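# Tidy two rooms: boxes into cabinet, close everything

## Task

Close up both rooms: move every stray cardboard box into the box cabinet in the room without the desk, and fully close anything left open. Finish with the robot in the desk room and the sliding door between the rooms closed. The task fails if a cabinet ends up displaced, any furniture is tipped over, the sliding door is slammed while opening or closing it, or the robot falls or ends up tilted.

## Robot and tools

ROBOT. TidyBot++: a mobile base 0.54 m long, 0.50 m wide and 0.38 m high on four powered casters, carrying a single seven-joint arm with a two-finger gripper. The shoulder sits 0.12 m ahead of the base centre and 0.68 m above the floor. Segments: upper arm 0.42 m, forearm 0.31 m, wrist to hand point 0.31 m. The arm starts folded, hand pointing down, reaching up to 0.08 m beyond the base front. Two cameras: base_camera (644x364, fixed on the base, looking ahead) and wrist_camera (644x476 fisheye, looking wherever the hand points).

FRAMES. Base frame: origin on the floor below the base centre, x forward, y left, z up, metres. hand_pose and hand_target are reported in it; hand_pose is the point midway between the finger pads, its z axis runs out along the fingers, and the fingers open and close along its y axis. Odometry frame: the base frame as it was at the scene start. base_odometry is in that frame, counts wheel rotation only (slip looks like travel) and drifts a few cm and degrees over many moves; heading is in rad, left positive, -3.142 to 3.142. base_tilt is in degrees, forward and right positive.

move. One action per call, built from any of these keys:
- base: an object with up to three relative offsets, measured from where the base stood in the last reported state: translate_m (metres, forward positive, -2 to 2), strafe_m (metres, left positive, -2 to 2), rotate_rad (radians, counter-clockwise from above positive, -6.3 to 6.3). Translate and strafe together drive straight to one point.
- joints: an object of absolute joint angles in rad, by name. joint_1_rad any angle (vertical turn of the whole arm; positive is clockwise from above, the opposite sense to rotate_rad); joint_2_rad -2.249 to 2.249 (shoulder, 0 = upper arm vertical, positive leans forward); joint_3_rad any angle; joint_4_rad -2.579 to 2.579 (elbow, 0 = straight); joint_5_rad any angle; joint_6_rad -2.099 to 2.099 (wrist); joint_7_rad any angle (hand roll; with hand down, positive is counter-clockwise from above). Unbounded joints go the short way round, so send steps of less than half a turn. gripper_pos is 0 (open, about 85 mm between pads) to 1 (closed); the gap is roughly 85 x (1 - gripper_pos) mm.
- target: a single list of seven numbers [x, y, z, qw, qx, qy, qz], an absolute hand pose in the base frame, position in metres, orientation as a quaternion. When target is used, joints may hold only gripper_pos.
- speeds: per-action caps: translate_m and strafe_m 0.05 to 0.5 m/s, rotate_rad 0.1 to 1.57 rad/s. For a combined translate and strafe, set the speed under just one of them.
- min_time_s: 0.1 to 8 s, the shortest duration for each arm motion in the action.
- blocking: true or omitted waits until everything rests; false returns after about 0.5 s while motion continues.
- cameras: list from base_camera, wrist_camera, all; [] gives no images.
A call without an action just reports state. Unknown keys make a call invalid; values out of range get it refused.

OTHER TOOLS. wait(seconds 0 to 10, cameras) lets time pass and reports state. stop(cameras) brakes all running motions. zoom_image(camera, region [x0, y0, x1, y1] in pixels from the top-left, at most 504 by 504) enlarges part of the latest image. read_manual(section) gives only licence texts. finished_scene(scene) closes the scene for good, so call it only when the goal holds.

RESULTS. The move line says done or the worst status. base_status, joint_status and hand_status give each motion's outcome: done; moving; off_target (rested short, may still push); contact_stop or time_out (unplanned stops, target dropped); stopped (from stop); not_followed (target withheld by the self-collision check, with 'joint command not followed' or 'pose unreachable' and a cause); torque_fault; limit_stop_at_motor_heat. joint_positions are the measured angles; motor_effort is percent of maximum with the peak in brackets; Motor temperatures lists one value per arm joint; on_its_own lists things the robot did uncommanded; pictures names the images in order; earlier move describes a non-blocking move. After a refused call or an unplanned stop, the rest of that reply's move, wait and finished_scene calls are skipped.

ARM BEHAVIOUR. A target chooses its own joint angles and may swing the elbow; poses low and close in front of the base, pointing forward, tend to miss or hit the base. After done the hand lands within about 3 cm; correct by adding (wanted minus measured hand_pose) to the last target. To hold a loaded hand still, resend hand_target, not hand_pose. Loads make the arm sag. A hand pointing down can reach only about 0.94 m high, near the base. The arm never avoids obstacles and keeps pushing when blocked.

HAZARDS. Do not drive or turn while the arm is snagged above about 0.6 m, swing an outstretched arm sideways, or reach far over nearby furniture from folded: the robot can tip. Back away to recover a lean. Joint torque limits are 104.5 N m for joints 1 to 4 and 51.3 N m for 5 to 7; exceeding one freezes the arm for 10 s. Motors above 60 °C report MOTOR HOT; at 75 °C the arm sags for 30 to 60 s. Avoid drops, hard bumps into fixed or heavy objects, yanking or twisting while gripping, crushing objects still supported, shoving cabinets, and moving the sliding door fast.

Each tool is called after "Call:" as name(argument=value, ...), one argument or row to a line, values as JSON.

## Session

Scene 1 solved. Starting scene 2.

Call:
move(
)

Scene clock: 0.00 s.
Motor temperatures (°C): [33 33 31 32 41 45 46]
base_odometry: x=+0.000 y=+0.000 heading=+0.000
base_tilt: forward=-0.2 right=+0.9
base_status: not commanded
joint_positions: joint_1_rad=-0.045 joint_2_rad=-0.351 joint_3_rad=+3.149 joint_4_rad=-2.521 joint_5_rad=+0.006 joint_6_rad=-0.853 joint_7_rad=+1.523 gripper_pos=+0.000
joint_status: not commanded
motor_effort: joint_1_rad=+0 joint_2_rad=-1 joint_3_rad=+1 joint_4_rad=+15 joint_5_rad=+1 joint_6_rad=+3 joint_7_rad=+1
hand_pose: x=+0.2707 y=+0.0059 z=+0.5905 quat_wxyz=(-0.002, +0.998, -0.003, +0.059) (m; base frame)
hand_target: x=+0.2706 y=+0.0059 z=+0.5904 quat_wxyz=(-0.002, +0.998, -0.003, +0.059) (m; base frame)
hand_status: not commanded
pictures: base_camera, wrist_camera

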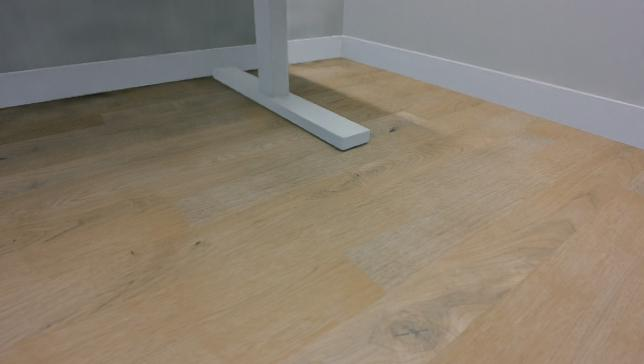

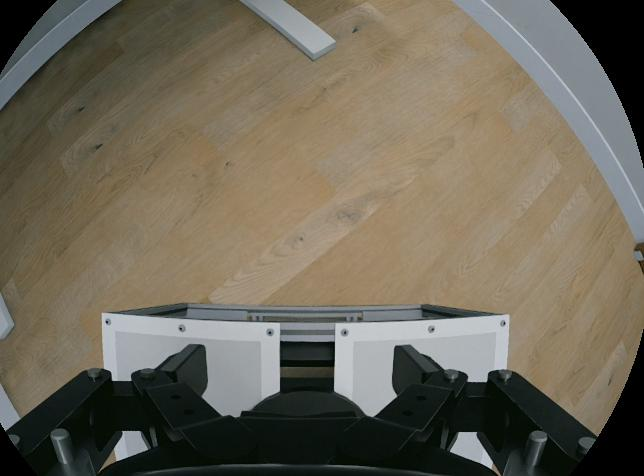

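Call:
move(
  joints={"joint_1_rad": 0.0, "joint_2_rad": -0.354, "joint_3_rad": 3.14, "joint_4_rad": -2.53, "joint_5_rad": 0.0, "joint_6_rad": 0.5, "joint_7_rad": 1.57},
  min_time_s=2,
)

Scene clock: 4.80 s.
move: done
base_odometry: x=+0.000 y=+0.000 heading=+0.000
base_tilt: forward=-0.2 right=+0.9
base_status: not commanded
joint_positions: joint_1_rad=-0.014 joint_2_rad=-0.351 joint_3_rad=+3.149 joint_4_rad=-2.521 joint_5_rad=+0.006 joint_6_rad=+0.414 joint_7_rad=+1.528 gripper_pos=+0.000
joint_status: all done
motor_effort: joint_1_rad=+1(1) joint_2_rad=-5(7) joint_3_rad=+0(1) joint_4_rad=+19(19) joint_5_rad=+1(2) joint_6_rad=+10(11) joint_7_rad=+0(1)
hand_pose: x=+0.5399 y=+0.0042 z=+0.8420 quat_wxyz=(-0.016, +0.770, -0.012, +0.638) (m; base frame)
hand_target: x=+0.5412 y=+0.0021 z=+0.8649 quat_wxyz=(-0.001, +0.743, +0.000, +0.669) (m; base frame)
hand_status: not commanded
pictures: base_camera, wrist_camera

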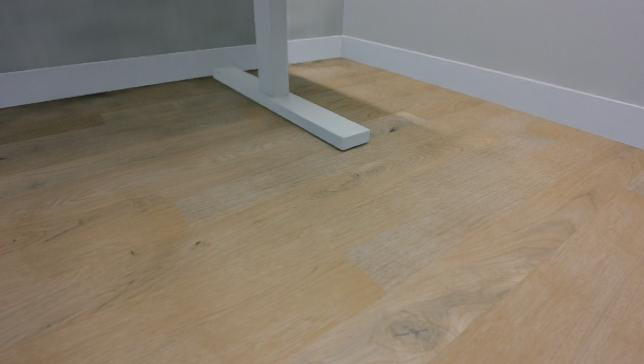

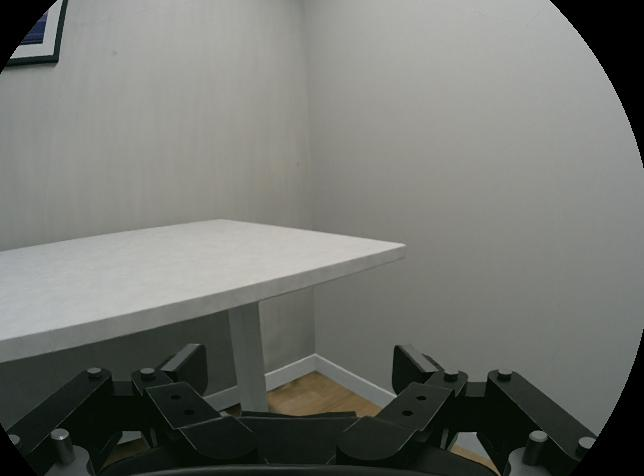

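Call:
move(
  joints={"joint_1_rad": 1.3},
  cameras=["wrist_camera"],
)

Call:
move(
  joints={"joint_1_rad": 2.6},
  cameras=["wrist_camera"],
)

Call:
move(
  joints={"joint_1_rad": 3.9},
  cameras=["wrist_camera"],
)

Call:
move(
  joints={"joint_1_rad": 5.2},
  cameras=["wrist_camera"],
)

Scene clock: 23.33 s.
move: done
base_odometry: x=+0.000 y=+0.000 heading=+0.000
base_tilt: forward=-0.2 right=+0.9
base_status: not commanded
joint_positions: joint_1_rad=+1.287 joint_2_rad=-0.351 joint_3_rad=+3.149 joint_4_rad=-2.521 joint_5_rad=+0.006 joint_6_rad=+0.414 joint_7_rad=+1.528 gripper_pos=+0.000
joint_status: all done
motor_effort: joint_1_rad=+0(2) joint_2_rad=-5(7) joint_3_rad=+1(2) joint_4_rad=+19(19) joint_5_rad=+0(1) joint_6_rad=+10(10) joint_7_rad=+0(1)
hand_pose: x=+0.2353 y=-0.4046 z=+0.8421 quat_wxyz=(+0.374, +0.605, -0.476, +0.518) (m; base frame)
hand_target: x=+0.2340 y=-0.4063 z=+0.8649 quat_wxyz=(+0.404, +0.592, -0.449, +0.533) (m; base frame)
hand_status: not commanded
pictures: wrist_camera

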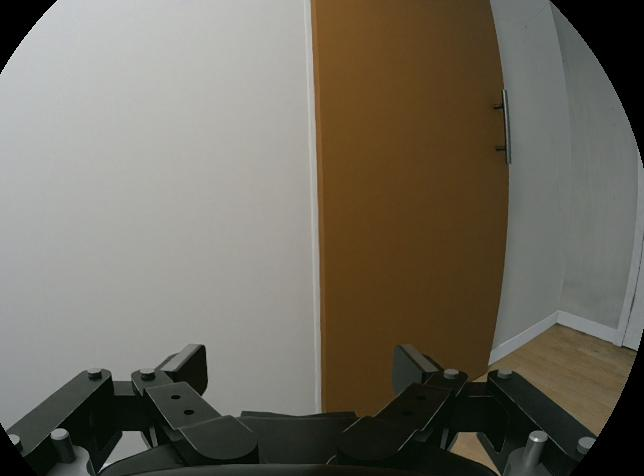

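Scene clock: 25.90 s.
move: done
base_odometry: x=+0.000 y=+0.000 heading=+0.000
base_tilt: forward=-0.2 right=+0.9
base_status: not commanded
joint_positions: joint_1_rad=+2.587 joint_2_rad=-0.351 joint_3_rad=+3.149 joint_4_rad=-2.521 joint_5_rad=+0.006 joint_6_rad=+0.414 joint_7_rad=+1.528 gripper_pos=+0.000
joint_status: all done
motor_effort: joint_1_rad=+1(2) joint_2_rad=-6(7) joint_3_rad=+1(1) joint_4_rad=+19(19) joint_5_rad=+0(1) joint_6_rad=+10(10) joint_7_rad=+0(1)
hand_pose: x=-0.2397 y=-0.2203 z=+0.8421 quat_wxyz=(+0.611, +0.194, -0.745, +0.186) (m; base frame)
hand_target: x=-0.2417 y=-0.2194 z=+0.8649 quat_wxyz=(+0.644, +0.199, -0.716, +0.179) (m; base frame)
hand_status: not commanded
pictures: wrist_camera

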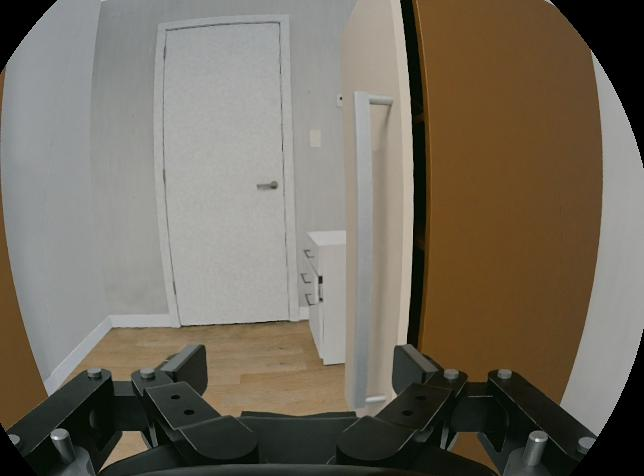

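Scene clock: 28.47 s.
move: done
base_odometry: x=+0.000 y=+0.000 heading=+0.000
base_tilt: forward=-0.2 right=+0.9
base_status: not commanded
joint_positions: joint_1_rad=+3.887 joint_2_rad=-0.351 joint_3_rad=+3.149 joint_4_rad=-2.521 joint_5_rad=+0.006 joint_6_rad=+0.414 joint_7_rad=+1.528 gripper_pos=+0.000
joint_status: all done
motor_effort: joint_1_rad=+1(2) joint_2_rad=-4(7) joint_3_rad=+0(2) joint_4_rad=+18(19) joint_5_rad=+0(1) joint_6_rad=+10(10) joint_7_rad=+0(1)
hand_pose: x=-0.1892 y=+0.2867 z=+0.8421 quat_wxyz=(+0.599, -0.297, -0.710, -0.222) (m; base frame)
hand_target: x=-0.1889 y=+0.2889 z=+0.8649 quat_wxyz=(+0.622, -0.275, -0.691, -0.247) (m; base frame)
hand_status: not commanded
pictures: wrist_camera

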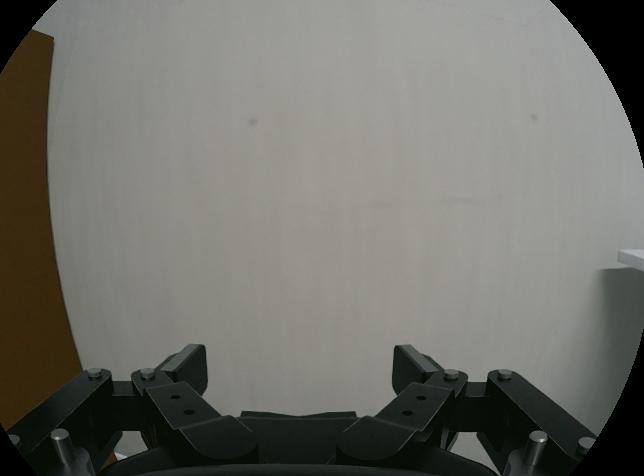

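Scene clock: 31.03 s.
move: done
base_odometry: x=+0.000 y=+0.000 heading=+0.000
base_tilt: forward=-0.2 right=+0.9
base_status: not commanded
joint_positions: joint_1_rad=+5.187 joint_2_rad=-0.351 joint_3_rad=+3.149 joint_4_rad=-2.521 joint_5_rad=+0.006 joint_6_rad=+0.414 joint_7_rad=+1.528 gripper_pos=+0.000
joint_status: all done
motor_effort: joint_1_rad=+0(2) joint_2_rad=-6(7) joint_3_rad=+0(2) joint_4_rad=+19(19) joint_5_rad=+0(1) joint_6_rad=+10(10) joint_7_rad=+0(1)
hand_pose: x=+0.3128 y=+0.3737 z=+0.8421 quat_wxyz=(+0.342, -0.666, -0.386, -0.539) (m; base frame)
hand_target: x=+0.3150 y=+0.3740 z=+0.8649 quat_wxyz=(+0.345, -0.637, -0.384, -0.573) (m; base frame)
hand_status: not commanded
pictures: wrist_camera

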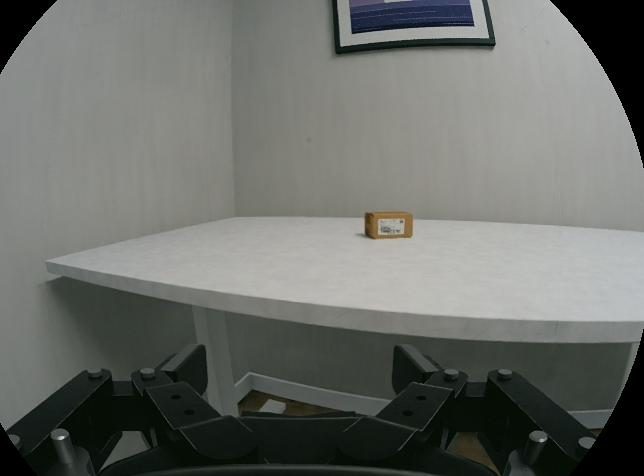

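Call:
move(
  base={"rotate_rad": -2.55},
  speeds={"rotate_rad": 0.8},
  joints={"joint_1_rad": 0.0},
)

Call:
move(
  base={"rotate_rad": -0.785},
  speeds={"rotate_rad": 0.8},
)

Call:
move(
  base={"rotate_rad": -0.785},
  speeds={"rotate_rad": 0.8},
)

Scene clock: 71.47 s.
move: done
base_odometry: x=+0.000 y=+0.000 heading=-2.549
base_tilt: forward=-0.2 right=+0.9
base_status: done
joint_positions: joint_1_rad=+6.275 joint_2_rad=-0.351 joint_3_rad=+3.149 joint_4_rad=-2.521 joint_5_rad=+0.006 joint_6_rad=+0.415 joint_7_rad=+1.528 gripper_pos=+0.000
joint_status: all done
motor_effort: joint_1_rad=-1(2) joint_2_rad=-6(7) joint_3_rad=+0(2) joint_4_rad=+19(19) joint_5_rad=+1(1) joint_6_rad=+10(10) joint_7_rad=+0(1)
hand_pose: x=+0.5400 y=+0.0021 z=+0.8424 quat_wxyz=(+0.014, -0.769, +0.014, -0.639) (m; base frame)
hand_target: x=+0.5412 y=+0.0021 z=+0.8649 quat_wxyz=(+0.001, -0.743, +0.000, -0.669) (m; base frame)
hand_status: not commanded
pictures: base_camera, wrist_camera

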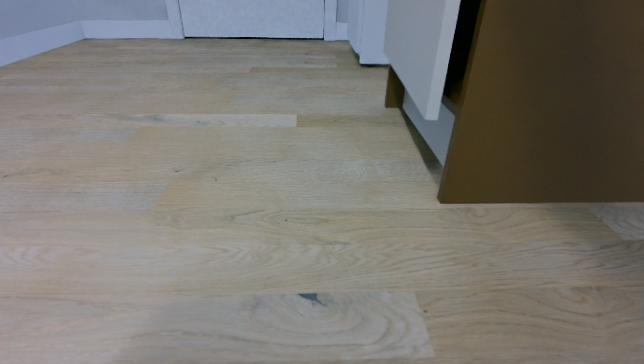

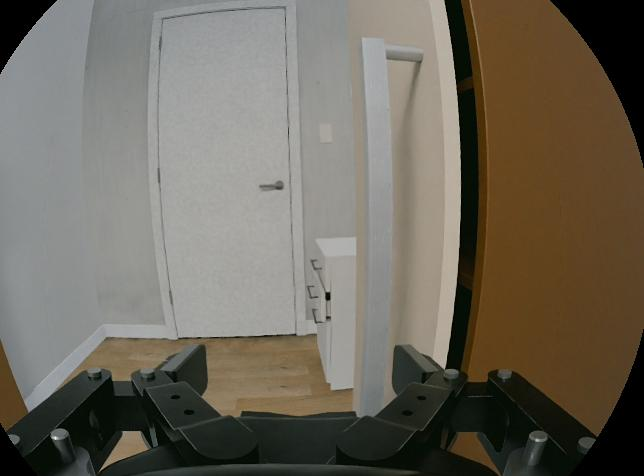

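Scene clock: 73.27 s.
move: done
base_odometry: x=+0.000 y=+0.000 heading=+2.950
base_tilt: forward=-0.2 right=+0.9
base_status: done
joint_positions: joint_1_rad=+6.276 joint_2_rad=-0.351 joint_3_rad=+3.149 joint_4_rad=-2.521 joint_5_rad=+0.006 joint_6_rad=+0.415 joint_7_rad=+1.528 gripper_pos=+0.000
joint_status: not commanded
motor_effort: joint_1_rad=+0(1) joint_2_rad=-6(6) joint_3_rad=+0(2) joint_4_rad=+19(19) joint_5_rad=+0(1) joint_6_rad=+10(10) joint_7_rad=+0(1)
hand_pose: x=+0.5400 y=+0.0015 z=+0.8424 quat_wxyz=(+0.014, -0.769, +0.015, -0.639) (m; base frame)
hand_target: x=+0.5412 y=+0.0021 z=+0.8649 quat_wxyz=(+0.001, -0.743, +0.000, -0.669) (m; base frame)
hand_status: not commanded
pictures: base_camera, wrist_camera

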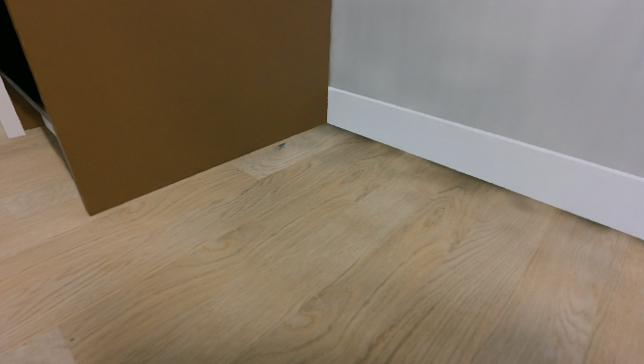

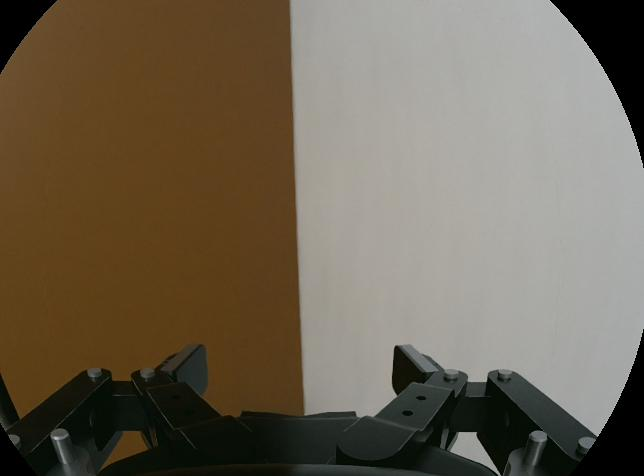

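Scene clock: 75.07 s.
move: done
base_odometry: x=+0.000 y=+0.000 heading=+2.167
base_tilt: forward=-0.2 right=+0.9
base_status: done
joint_positions: joint_1_rad=+6.277 joint_2_rad=-0.351 joint_3_rad=+3.149 joint_4_rad=-2.521 joint_5_rad=+0.006 joint_6_rad=+0.415 joint_7_rad=+1.528 gripper_pos=+0.000
joint_status: not commanded
motor_effort: joint_1_rad=+0(2) joint_2_rad=-7(7) joint_3_rad=+1(2) joint_4_rad=+19(19) joint_5_rad=+1(1) joint_6_rad=+10(10) joint_7_rad=+0(1)
hand_pose: x=+0.5400 y=+0.0012 z=+0.8424 quat_wxyz=(+0.014, -0.769, +0.015, -0.639) (m; base frame)
hand_target: x=+0.5412 y=+0.0021 z=+0.8649 quat_wxyz=(+0.001, -0.743, +0.000, -0.669) (m; base frame)
hand_status: not commanded
pictures: base_camera, wrist_camera

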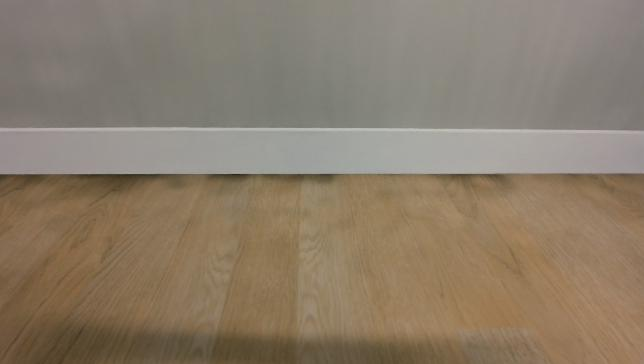

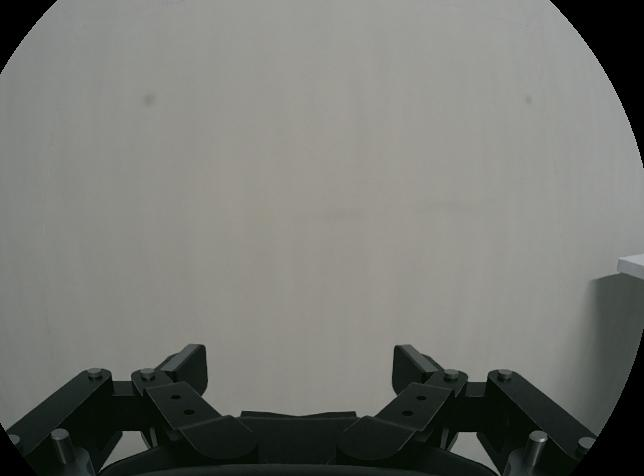

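Call:
zoom_image(
  camera="base_camera",
  region=[100, 160, 540, 360],
)

Scaled by 1.145.

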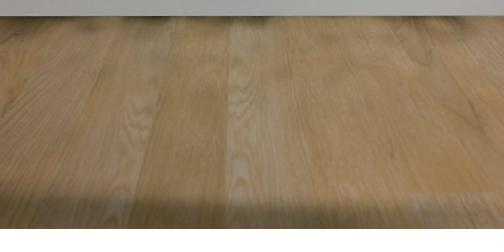

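Call:
zoom_image(
  camera="base_camera",
  region=[0, 120, 100, 190],
)

Call:
zoom_image(
  camera="base_camera",
  region=[544, 120, 644, 190],
)

Scaled by 5.040.

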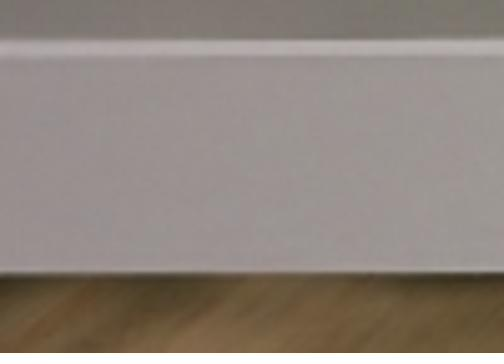

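Scaled by 5.040.

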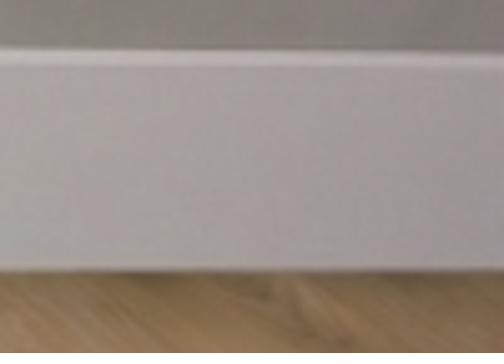

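Call:
move(
  base={"translate_m": -0.5},
  speeds={"translate_m": 0.3},
  cameras=[],
)

Call:
move(
  base={"strafe_m": 0.85},
  speeds={"strafe_m": 0.3},
)

Scene clock: 143.67 s.
move: done
base_odometry: x=+0.281 y=-0.414 heading=+2.166
base_tilt: forward=-0.2 right=+0.9
base_status: done
joint_positions: joint_1_rad=+6.277 joint_2_rad=-0.354 joint_3_rad=+3.149 joint_4_rad=-2.521 joint_5_rad=+0.006 joint_6_rad=+0.417 joint_7_rad=+1.528 gripper_pos=+0.000
joint_status: not commanded
motor_effort: joint_1_rad=-1(1) joint_2_rad=-6(9) joint_3_rad=+1(1) joint_4_rad=+19(20) joint_5_rad=+1(1) joint_6_rad=+10(10) joint_7_rad=+0(1)
hand_pose: x=+0.5397 y=+0.0012 z=+0.8442 quat_wxyz=(+0.014, -0.768, +0.015, -0.641) (m; base frame)
hand_target: x=+0.5412 y=+0.0021 z=+0.8649 quat_wxyz=(+0.001, -0.743, +0.000, -0.669) (m; base frame)
hand_status: not commanded
pictures: none
No camera images: "cameras" was empty.

Scene clock: 147.37 s.
move: done
base_odometry: x=-0.423 y=-0.891 heading=+2.166
base_tilt: forward=-0.2 right=+0.9
base_status: done
joint_positions: joint_1_rad=+6.277 joint_2_rad=-0.354 joint_3_rad=+3.149 joint_4_rad=-2.521 joint_5_rad=+0.006 joint_6_rad=+0.417 joint_7_rad=+1.528 gripper_pos=+0.000
joint_status: not commanded
motor_effort: joint_1_rad=+0(1) joint_2_rad=-5(7) joint_3_rad=+1(3) joint_4_rad=+19(19) joint_5_rad=+1(1) joint_6_rad=+10(10) joint_7_rad=+0(1)
hand_pose: x=+0.5397 y=+0.0010 z=+0.8443 quat_wxyz=(+0.014, -0.767, +0.015, -0.641) (m; base frame)
hand_target: x=+0.5412 y=+0.0021 z=+0.8649 quat_wxyz=(+0.001, -0.743, +0.000, -0.669) (m; base frame)
hand_status: not commanded
pictures: base_camera, wrist_camera

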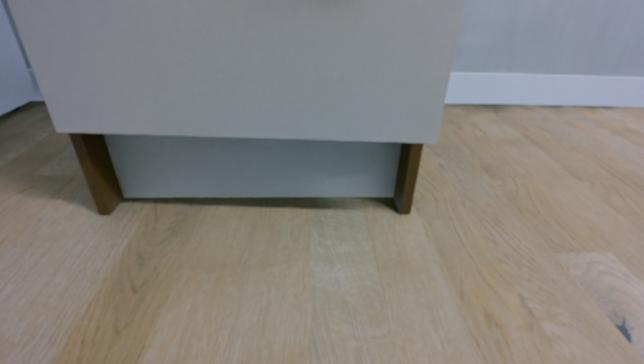

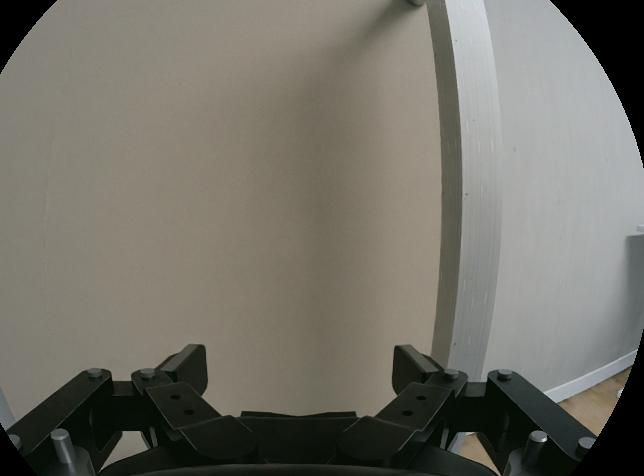

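Call:
move(
  base={"strafe_m": -0.06},
  speeds={"strafe_m": 0.15},
  joints={"gripper_pos": 1.0},
)

Call:
move(
  base={"translate_m": 0.06},
  speeds={"translate_m": 0.1},
)

Scene clock: 165.50 s.
move: done
base_odometry: x=-0.374 y=-0.857 heading=+2.166
base_tilt: forward=-0.2 right=+0.9
base_status: done
joint_positions: joint_1_rad=+6.277 joint_2_rad=-0.354 joint_3_rad=+3.149 joint_4_rad=-2.521 joint_5_rad=+0.006 joint_6_rad=+0.417 joint_7_rad=+1.528 gripper_pos=+0.999
joint_status: all done
motor_effort: joint_1_rad=+0(2) joint_2_rad=-6(7) joint_3_rad=+0(1) joint_4_rad=+19(19) joint_5_rad=+0(1) joint_6_rad=+10(10) joint_7_rad=+0(1)
hand_pose: x=+0.5397 y=+0.0011 z=+0.8443 quat_wxyz=(+0.014, -0.767, +0.015, -0.641) (m; base frame)
hand_target: x=+0.5412 y=+0.0021 z=+0.8649 quat_wxyz=(+0.001, -0.743, +0.000, -0.669) (m; base frame)
hand_status: not commanded
pictures: base_camera, wrist_camera

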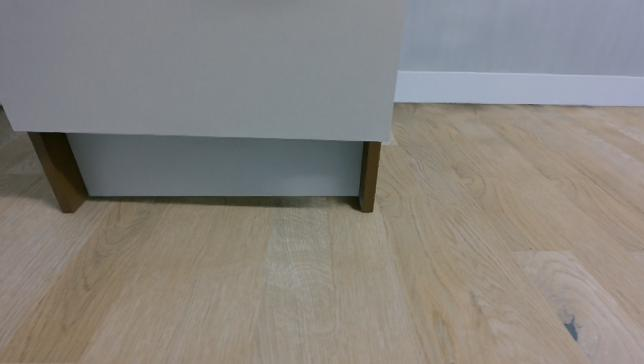

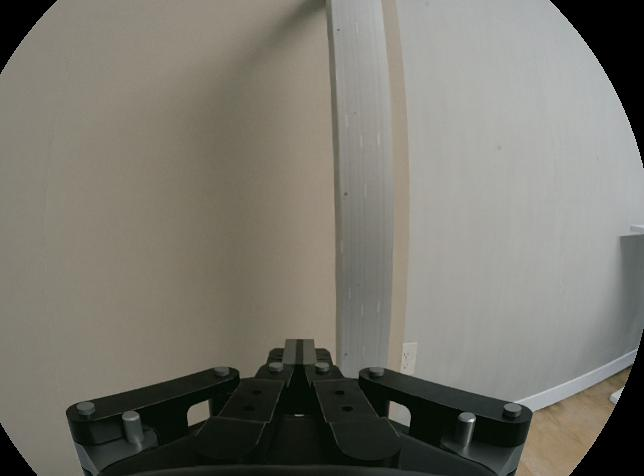

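Scene clock: 166.63 s.
move: done
base_odometry: x=-0.408 y=-0.807 heading=+2.166
base_tilt: forward=-0.2 right=+0.9
base_status: done
joint_positions: joint_1_rad=+6.277 joint_2_rad=-0.353 joint_3_rad=+3.149 joint_4_rad=-2.523 joint_5_rad=+0.006 joint_6_rad=+0.419 joint_7_rad=+1.528 gripper_pos=+0.999
joint_status: not commanded
motor_effort: joint_1_rad=+0(2) joint_2_rad=-5(8) joint_3_rad=+0(2) joint_4_rad=+19(23) joint_5_rad=+1(1) joint_6_rad=+10(11) joint_7_rad=+0(1)
hand_pose: x=+0.5394 y=+0.0011 z=+0.8436 quat_wxyz=(+0.014, -0.768, +0.015, -0.641) (m; base frame)
hand_target: x=+0.5412 y=+0.0021 z=+0.8649 quat_wxyz=(+0.001, -0.743, +0.000, -0.669) (m; base frame)
hand_status: not commanded
pictures: base_camera, wrist_camera

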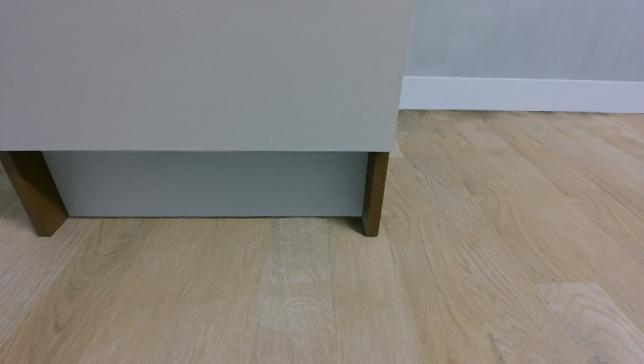

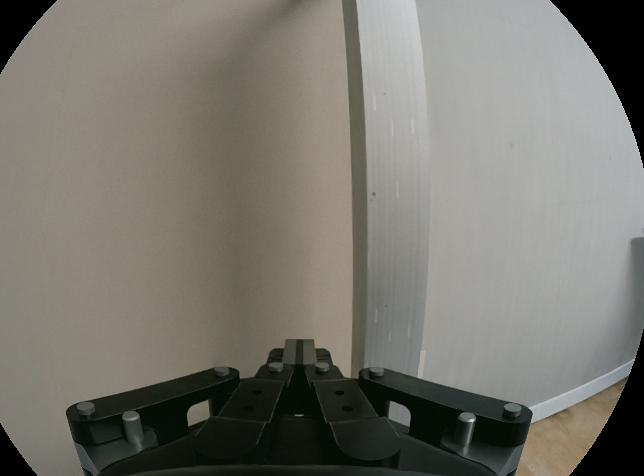

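Call:
move(
  base={"translate_m": 0.012},
  speeds={"translate_m": 0.05},
)

Call:
move(
  base={"translate_m": 0.012},
  speeds={"translate_m": 0.05},
)

Scene clock: 172.03 s.
move: done
base_odometry: x=-0.415 y=-0.797 heading=+2.166
base_tilt: forward=-0.2 right=+0.9
base_status: done
joint_positions: joint_1_rad=+6.277 joint_2_rad=-0.352 joint_3_rad=+3.149 joint_4_rad=-2.523 joint_5_rad=+0.006 joint_6_rad=+0.419 joint_7_rad=+1.528 gripper_pos=+0.999
joint_status: not commanded
motor_effort: joint_1_rad=+1(1) joint_2_rad=-6(8) joint_3_rad=+1(2) joint_4_rad=+18(20) joint_5_rad=+1(1) joint_6_rad=+10(10) joint_7_rad=+1(1)
hand_pose: x=+0.5396 y=+0.0011 z=+0.8432 quat_wxyz=(+0.014, -0.768, +0.015, -0.640) (m; base frame)
hand_target: x=+0.5412 y=+0.0021 z=+0.8649 quat_wxyz=(+0.001, -0.743, +0.000, -0.669) (m; base frame)
hand_status: not commanded
pictures: base_camera, wrist_camera

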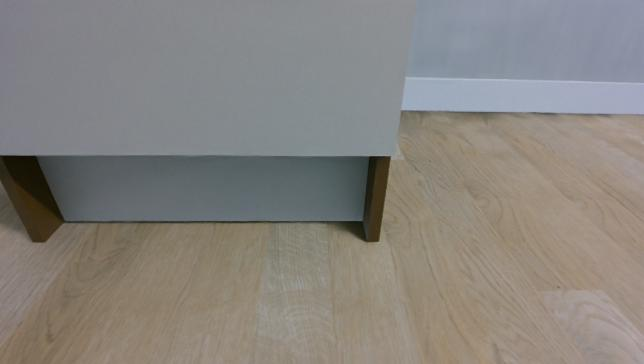

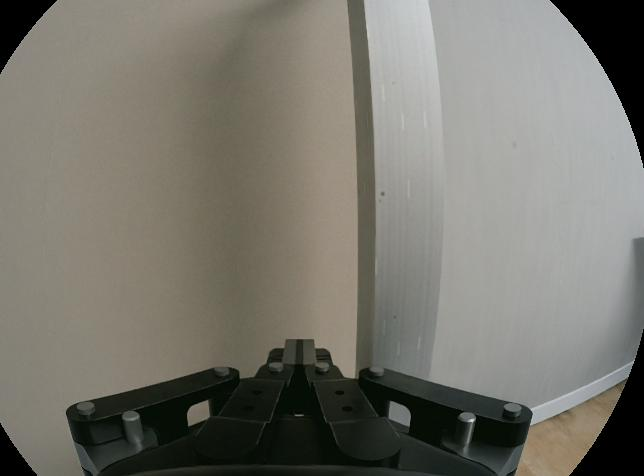

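Scene clock: 172.80 s.
move: done
base_odometry: x=-0.421 y=-0.787 heading=+2.166
base_tilt: forward=-0.2 right=+0.9
base_status: done
joint_positions: joint_1_rad=+6.278 joint_2_rad=-0.373 joint_3_rad=+3.149 joint_4_rad=-2.538 joint_5_rad=+0.006 joint_6_rad=+0.421 joint_7_rad=+1.528 gripper_pos=+0.999
joint_status: not commanded
motor_effort: joint_1_rad=+0(1) joint_2_rad=-2(6) joint_3_rad=+1(2) joint_4_rad=+21(24) joint_5_rad=+1(1) joint_6_rad=+10(11) joint_7_rad=+0(1)
hand_pose: x=+0.5328 y=+0.0011 z=+0.8436 quat_wxyz=(+0.014, -0.766, +0.015, -0.643) (m; base frame)
hand_target: x=+0.5412 y=+0.0021 z=+0.8649 quat_wxyz=(+0.001, -0.743, +0.000, -0.669) (m; base frame)
hand_status: not commanded
pictures: base_camera, wrist_camera

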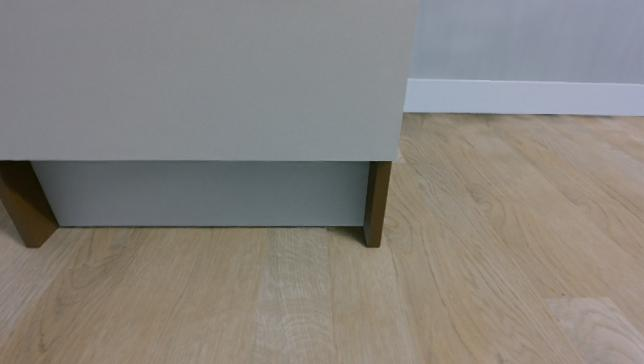

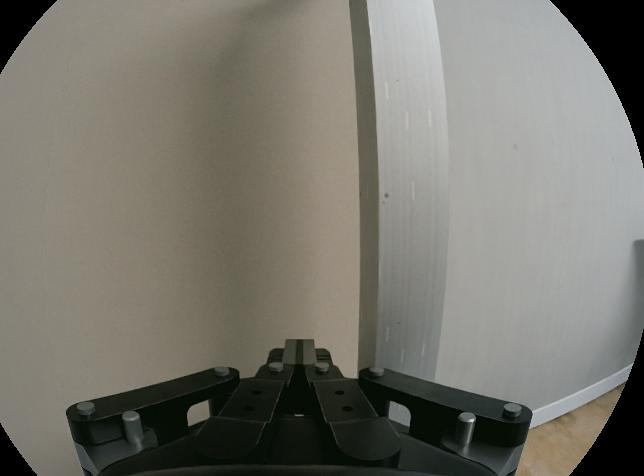

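Call:
move(
  base={"translate_m": 0.015},
  speeds={"translate_m": 0.05},
  cameras=["base_camera"],
)

Scene clock: 175.40 s.
move: done
base_odometry: x=-0.430 y=-0.775 heading=+2.166
base_tilt: forward=-0.3 right=+0.9
base_status: done
joint_positions: joint_1_rad=+6.278 joint_2_rad=-0.415 joint_3_rad=+3.149 joint_4_rad=-2.569 joint_5_rad=+0.006 joint_6_rad=+0.422 joint_7_rad=+1.528 gripper_pos=+0.999
joint_status: not commanded
motor_effort: joint_1_rad=+0(2) joint_2_rad=+6(8) joint_3_rad=+1(2) joint_4_rad=+26(29) joint_5_rad=+1(2) joint_6_rad=+11(12) joint_7_rad=+0(1)
hand_pose: x=+0.5191 y=+0.0011 z=+0.8437 quat_wxyz=(+0.014, -0.762, +0.015, -0.648) (m; base frame)
hand_target: x=+0.5412 y=+0.0021 z=+0.8649 quat_wxyz=(+0.001, -0.743, +0.000, -0.669) (m; base frame)
hand_status: not commanded
pictures: base_camera

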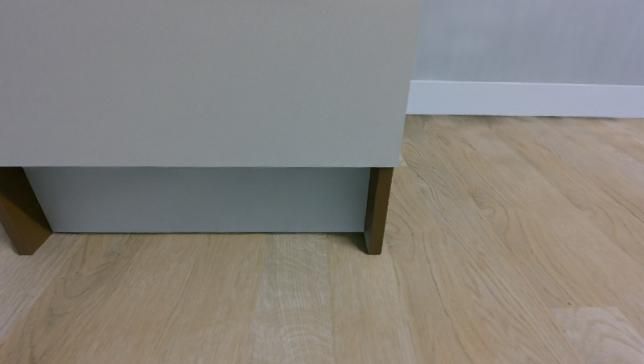

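Call:
move(
  base={"translate_m": -0.3},
  speeds={"translate_m": 0.2},
  cameras=["wrist_camera"],
)

Call:
move(
  base={"strafe_m": 0.6},
  speeds={"strafe_m": 0.3},
)

Scene clock: 183.03 s.
move: done
base_odometry: x=-0.261 y=-1.024 heading=+2.166
base_tilt: forward=-0.2 right=+0.9
base_status: done
joint_positions: joint_1_rad=+6.278 joint_2_rad=-0.353 joint_3_rad=+3.149 joint_4_rad=-2.533 joint_5_rad=+0.006 joint_6_rad=+0.424 joint_7_rad=+1.528 gripper_pos=+0.999
joint_status: not commanded
motor_effort: joint_1_rad=+0(1) joint_2_rad=-6(9) joint_3_rad=+0(2) joint_4_rad=+19(25) joint_5_rad=+0(1) joint_6_rad=+10(11) joint_7_rad=+0(1)
hand_pose: x=+0.5373 y=+0.0010 z=+0.8394 quat_wxyz=(+0.013, -0.769, +0.015, -0.639) (m; base frame)
hand_target: x=+0.5412 y=+0.0021 z=+0.8649 quat_wxyz=(+0.001, -0.743, +0.000, -0.669) (m; base frame)
hand_status: not commanded
pictures: wrist_camera

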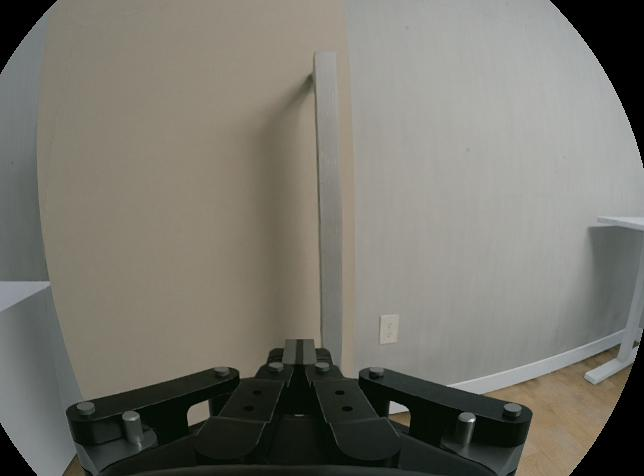

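Scene clock: 185.90 s.
move: done
base_odometry: x=-0.758 y=-1.361 heading=+2.166
base_tilt: forward=-0.2 right=+0.9
base_status: done
joint_positions: joint_1_rad=+6.278 joint_2_rad=-0.353 joint_3_rad=+3.149 joint_4_rad=-2.533 joint_5_rad=+0.006 joint_6_rad=+0.424 joint_7_rad=+1.528 gripper_pos=+0.999
joint_status: not commanded
motor_effort: joint_1_rad=+0(2) joint_2_rad=-5(6) joint_3_rad=+0(2) joint_4_rad=+19(19) joint_5_rad=+1(2) joint_6_rad=+10(10) joint_7_rad=+0(1)
hand_pose: x=+0.5373 y=+0.0009 z=+0.8394 quat_wxyz=(+0.013, -0.769, +0.015, -0.639) (m; base frame)
hand_target: x=+0.5412 y=+0.0021 z=+0.8649 quat_wxyz=(+0.001, -0.743, +0.000, -0.669) (m; base frame)
hand_status: not commanded
pictures: base_camera, wrist_camera

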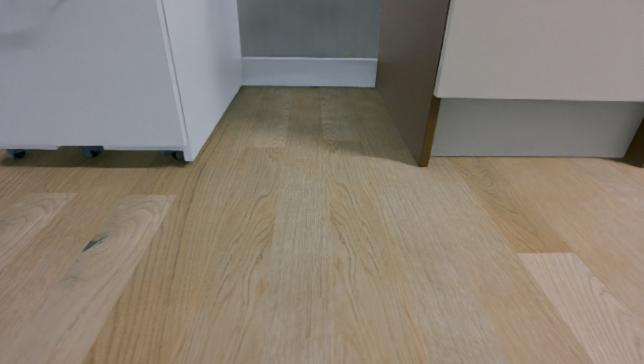

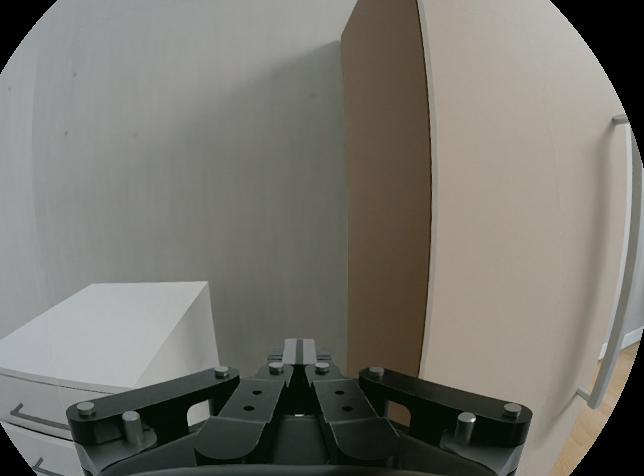

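Call:
move(
  base={"strafe_m": 0.45},
  speeds={"strafe_m": 0.3},
)

Scene clock: 190.60 s.
move: done
base_odometry: x=-1.131 y=-1.613 heading=+2.166
base_tilt: forward=-0.2 right=+0.9
base_status: done
joint_positions: joint_1_rad=+6.278 joint_2_rad=-0.353 joint_3_rad=+3.149 joint_4_rad=-2.533 joint_5_rad=+0.006 joint_6_rad=+0.424 joint_7_rad=+1.528 gripper_pos=+0.999
joint_status: not commanded
motor_effort: joint_1_rad=-1(2) joint_2_rad=-5(7) joint_3_rad=+0(2) joint_4_rad=+19(19) joint_5_rad=+0(1) joint_6_rad=+10(10) joint_7_rad=+0(1)
hand_pose: x=+0.5373 y=+0.0009 z=+0.8394 quat_wxyz=(+0.013, -0.769, +0.015, -0.639) (m; base frame)
hand_target: x=+0.5412 y=+0.0021 z=+0.8649 quat_wxyz=(+0.001, -0.743, +0.000, -0.669) (m; base frame)
hand_status: not commanded
pictures: base_camera, wrist_camera

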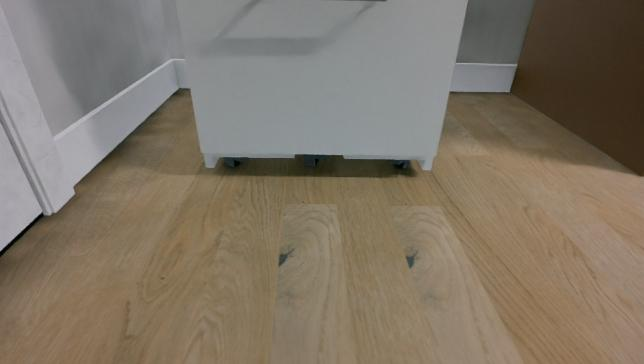

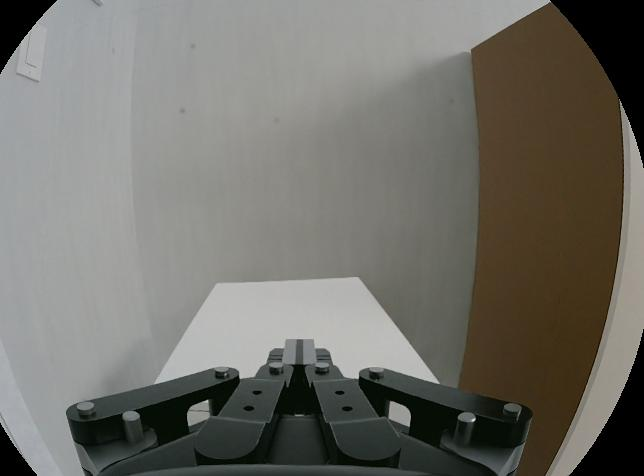

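Call:
move(
  joints={"joint_6_rad": -0.15},
)

Scene clock: 196.87 s.
move: done
base_odometry: x=-1.131 y=-1.613 heading=+2.166
base_tilt: forward=-0.2 right=+0.9
base_status: not commanded
joint_positions: joint_1_rad=+6.278 joint_2_rad=-0.353 joint_3_rad=+3.149 joint_4_rad=-2.533 joint_5_rad=+0.006 joint_6_rad=-0.079 joint_7_rad=+1.528 gripper_pos=+0.999
joint_status: all done
motor_effort: joint_1_rad=+1(1) joint_2_rad=-4(6) joint_3_rad=+1(1) joint_4_rad=+18(20) joint_5_rad=+0(1) joint_6_rad=+8(11) joint_7_rad=+1(1)
hand_pose: x=+0.4718 y=+0.0005 z=+0.6990 quat_wxyz=(+0.008, -0.904, +0.018, -0.427) (m; base frame)
hand_target: x=+0.4583 y=+0.0019 z=+0.6842 quat_wxyz=(+0.000, -0.918, +0.000, -0.397) (m; base frame)
hand_status: not commanded
pictures: base_camera, wrist_camera

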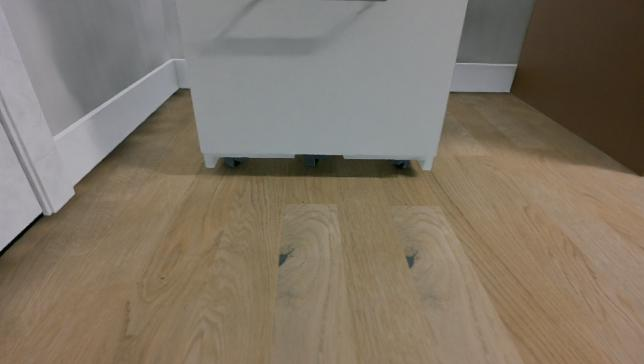

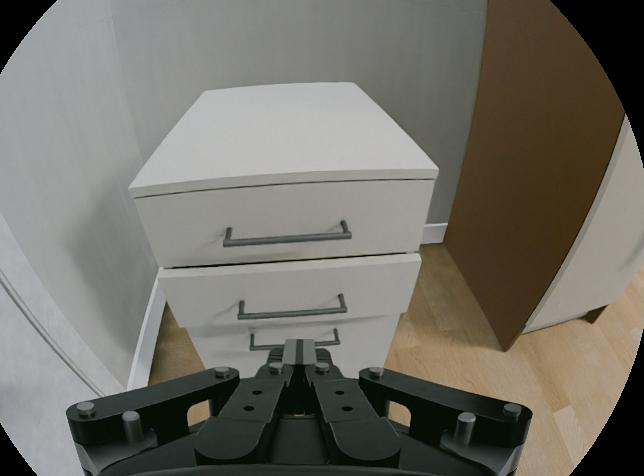

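Call:
zoom_image(
  camera="wrist_camera",
  region=[110, 160, 470, 380],
)

Scaled by 1.400.

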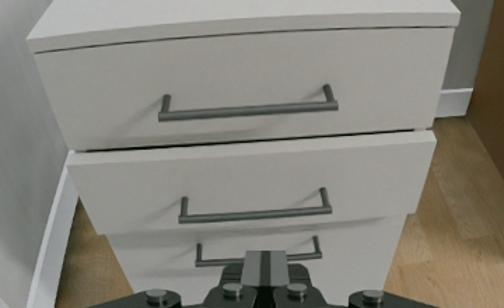

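Call:
move(
  base={"translate_m": -0.15},
  speeds={"translate_m": 0.2},
  joints={"joint_1_rad": 0.0, "joint_2_rad": 0.92, "joint_3_rad": 3.14, "joint_4_rad": -1.88, "joint_5_rad": 0.0, "joint_6_rad": 0.6, "joint_7_rad": 1.6},
  min_time_s=3,
)

Scene clock: 242.47 s.
move: done
base_odometry: x=-1.047 y=-1.738 heading=+2.166
base_tilt: forward=-0.2 right=+0.9
base_status: done
joint_positions: joint_1_rad=+6.278 joint_2_rad=+0.907 joint_3_rad=+3.149 joint_4_rad=-1.898 joint_5_rad=+0.006 joint_6_rad=+0.515 joint_7_rad=+1.557 gripper_pos=+0.999
joint_status: all done
motor_effort: joint_1_rad=+0(2) joint_2_rad=-34(36) joint_3_rad=+0(2) joint_4_rad=+11(18) joint_5_rad=+0(2) joint_6_rad=+8(9) joint_7_rad=+0(1)
hand_pose: x=+0.7884 y=+0.0011 z=+0.4391 quat_wxyz=(+0.001, -0.911, +0.002, -0.413) (m; base frame)
hand_target: x=+0.8107 y=+0.0023 z=+0.4573 quat_wxyz=(-0.006, -0.891, -0.013, -0.454) (m; base frame)
hand_status: not commanded
pictures: base_camera, wrist_camera

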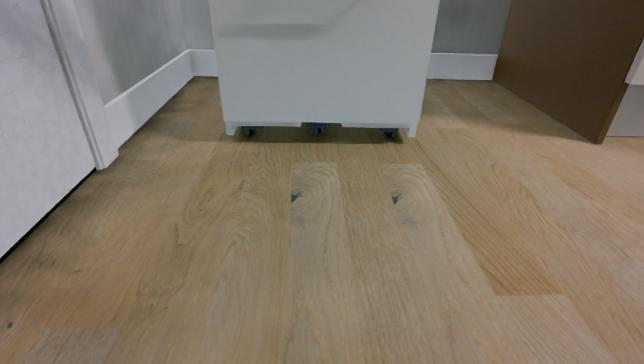

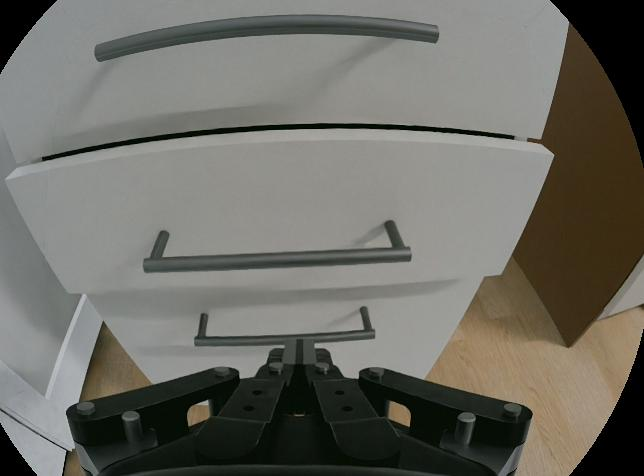

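Call:
move(
  base={"translate_m": 0.09},
  speeds={"translate_m": 0.1},
  joints={"joint_2_rad": 0.865},
)

Scene clock: 260.13 s.
move: done
base_odometry: x=-1.097 y=-1.663 heading=+2.166
base_tilt: forward=-0.2 right=+0.9
base_status: done
joint_positions: joint_1_rad=+6.278 joint_2_rad=+0.886 joint_3_rad=+3.149 joint_4_rad=-1.893 joint_5_rad=+0.006 joint_6_rad=+0.521 joint_7_rad=+1.557 gripper_pos=+0.999
joint_status: all done
motor_effort: joint_1_rad=+0(2) joint_2_rad=-35(36) joint_3_rad=-1(2) joint_4_rad=+12(20) joint_5_rad=+1(1) joint_6_rad=+9(15) joint_7_rad=+0(1)
hand_pose: x=+0.7970 y=+0.0012 z=+0.4564 quat_wxyz=(+0.001, -0.904, +0.002, -0.427) (m; base frame)
hand_target: x=+0.8220 y=+0.0023 z=+0.4957 quat_wxyz=(-0.006, -0.878, -0.013, -0.478) (m; base frame)
hand_status: not commanded
pictures: base_camera, wrist_camera

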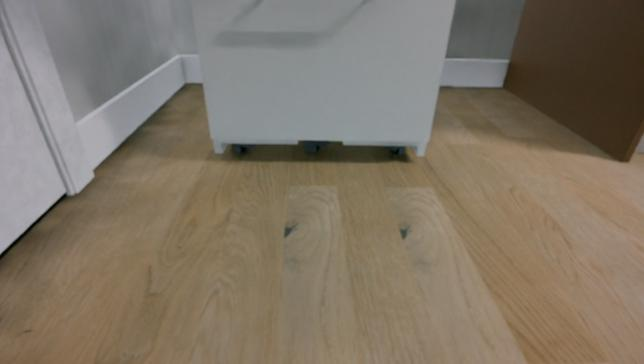

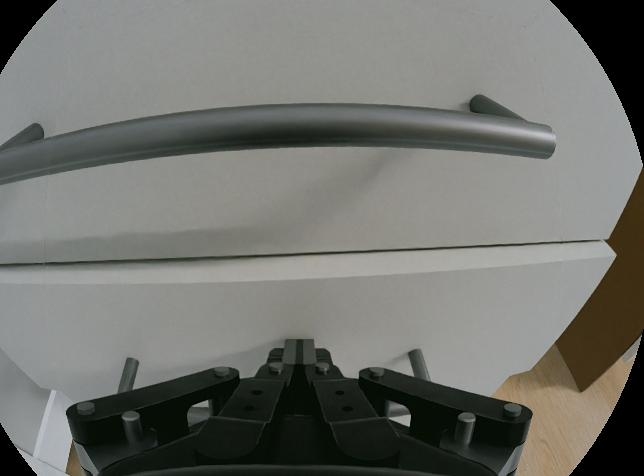

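Call:
zoom_image(
  camera="wrist_camera",
  region=[400, 200, 640, 320],
)

Call:
zoom_image(
  camera="wrist_camera",
  region=[220, 230, 400, 400],
)

Scaled by 2.100.

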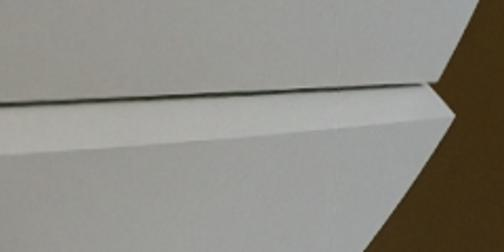

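Scaled by 2.800.

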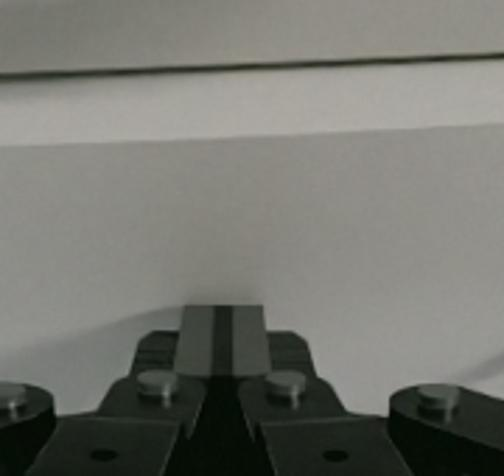

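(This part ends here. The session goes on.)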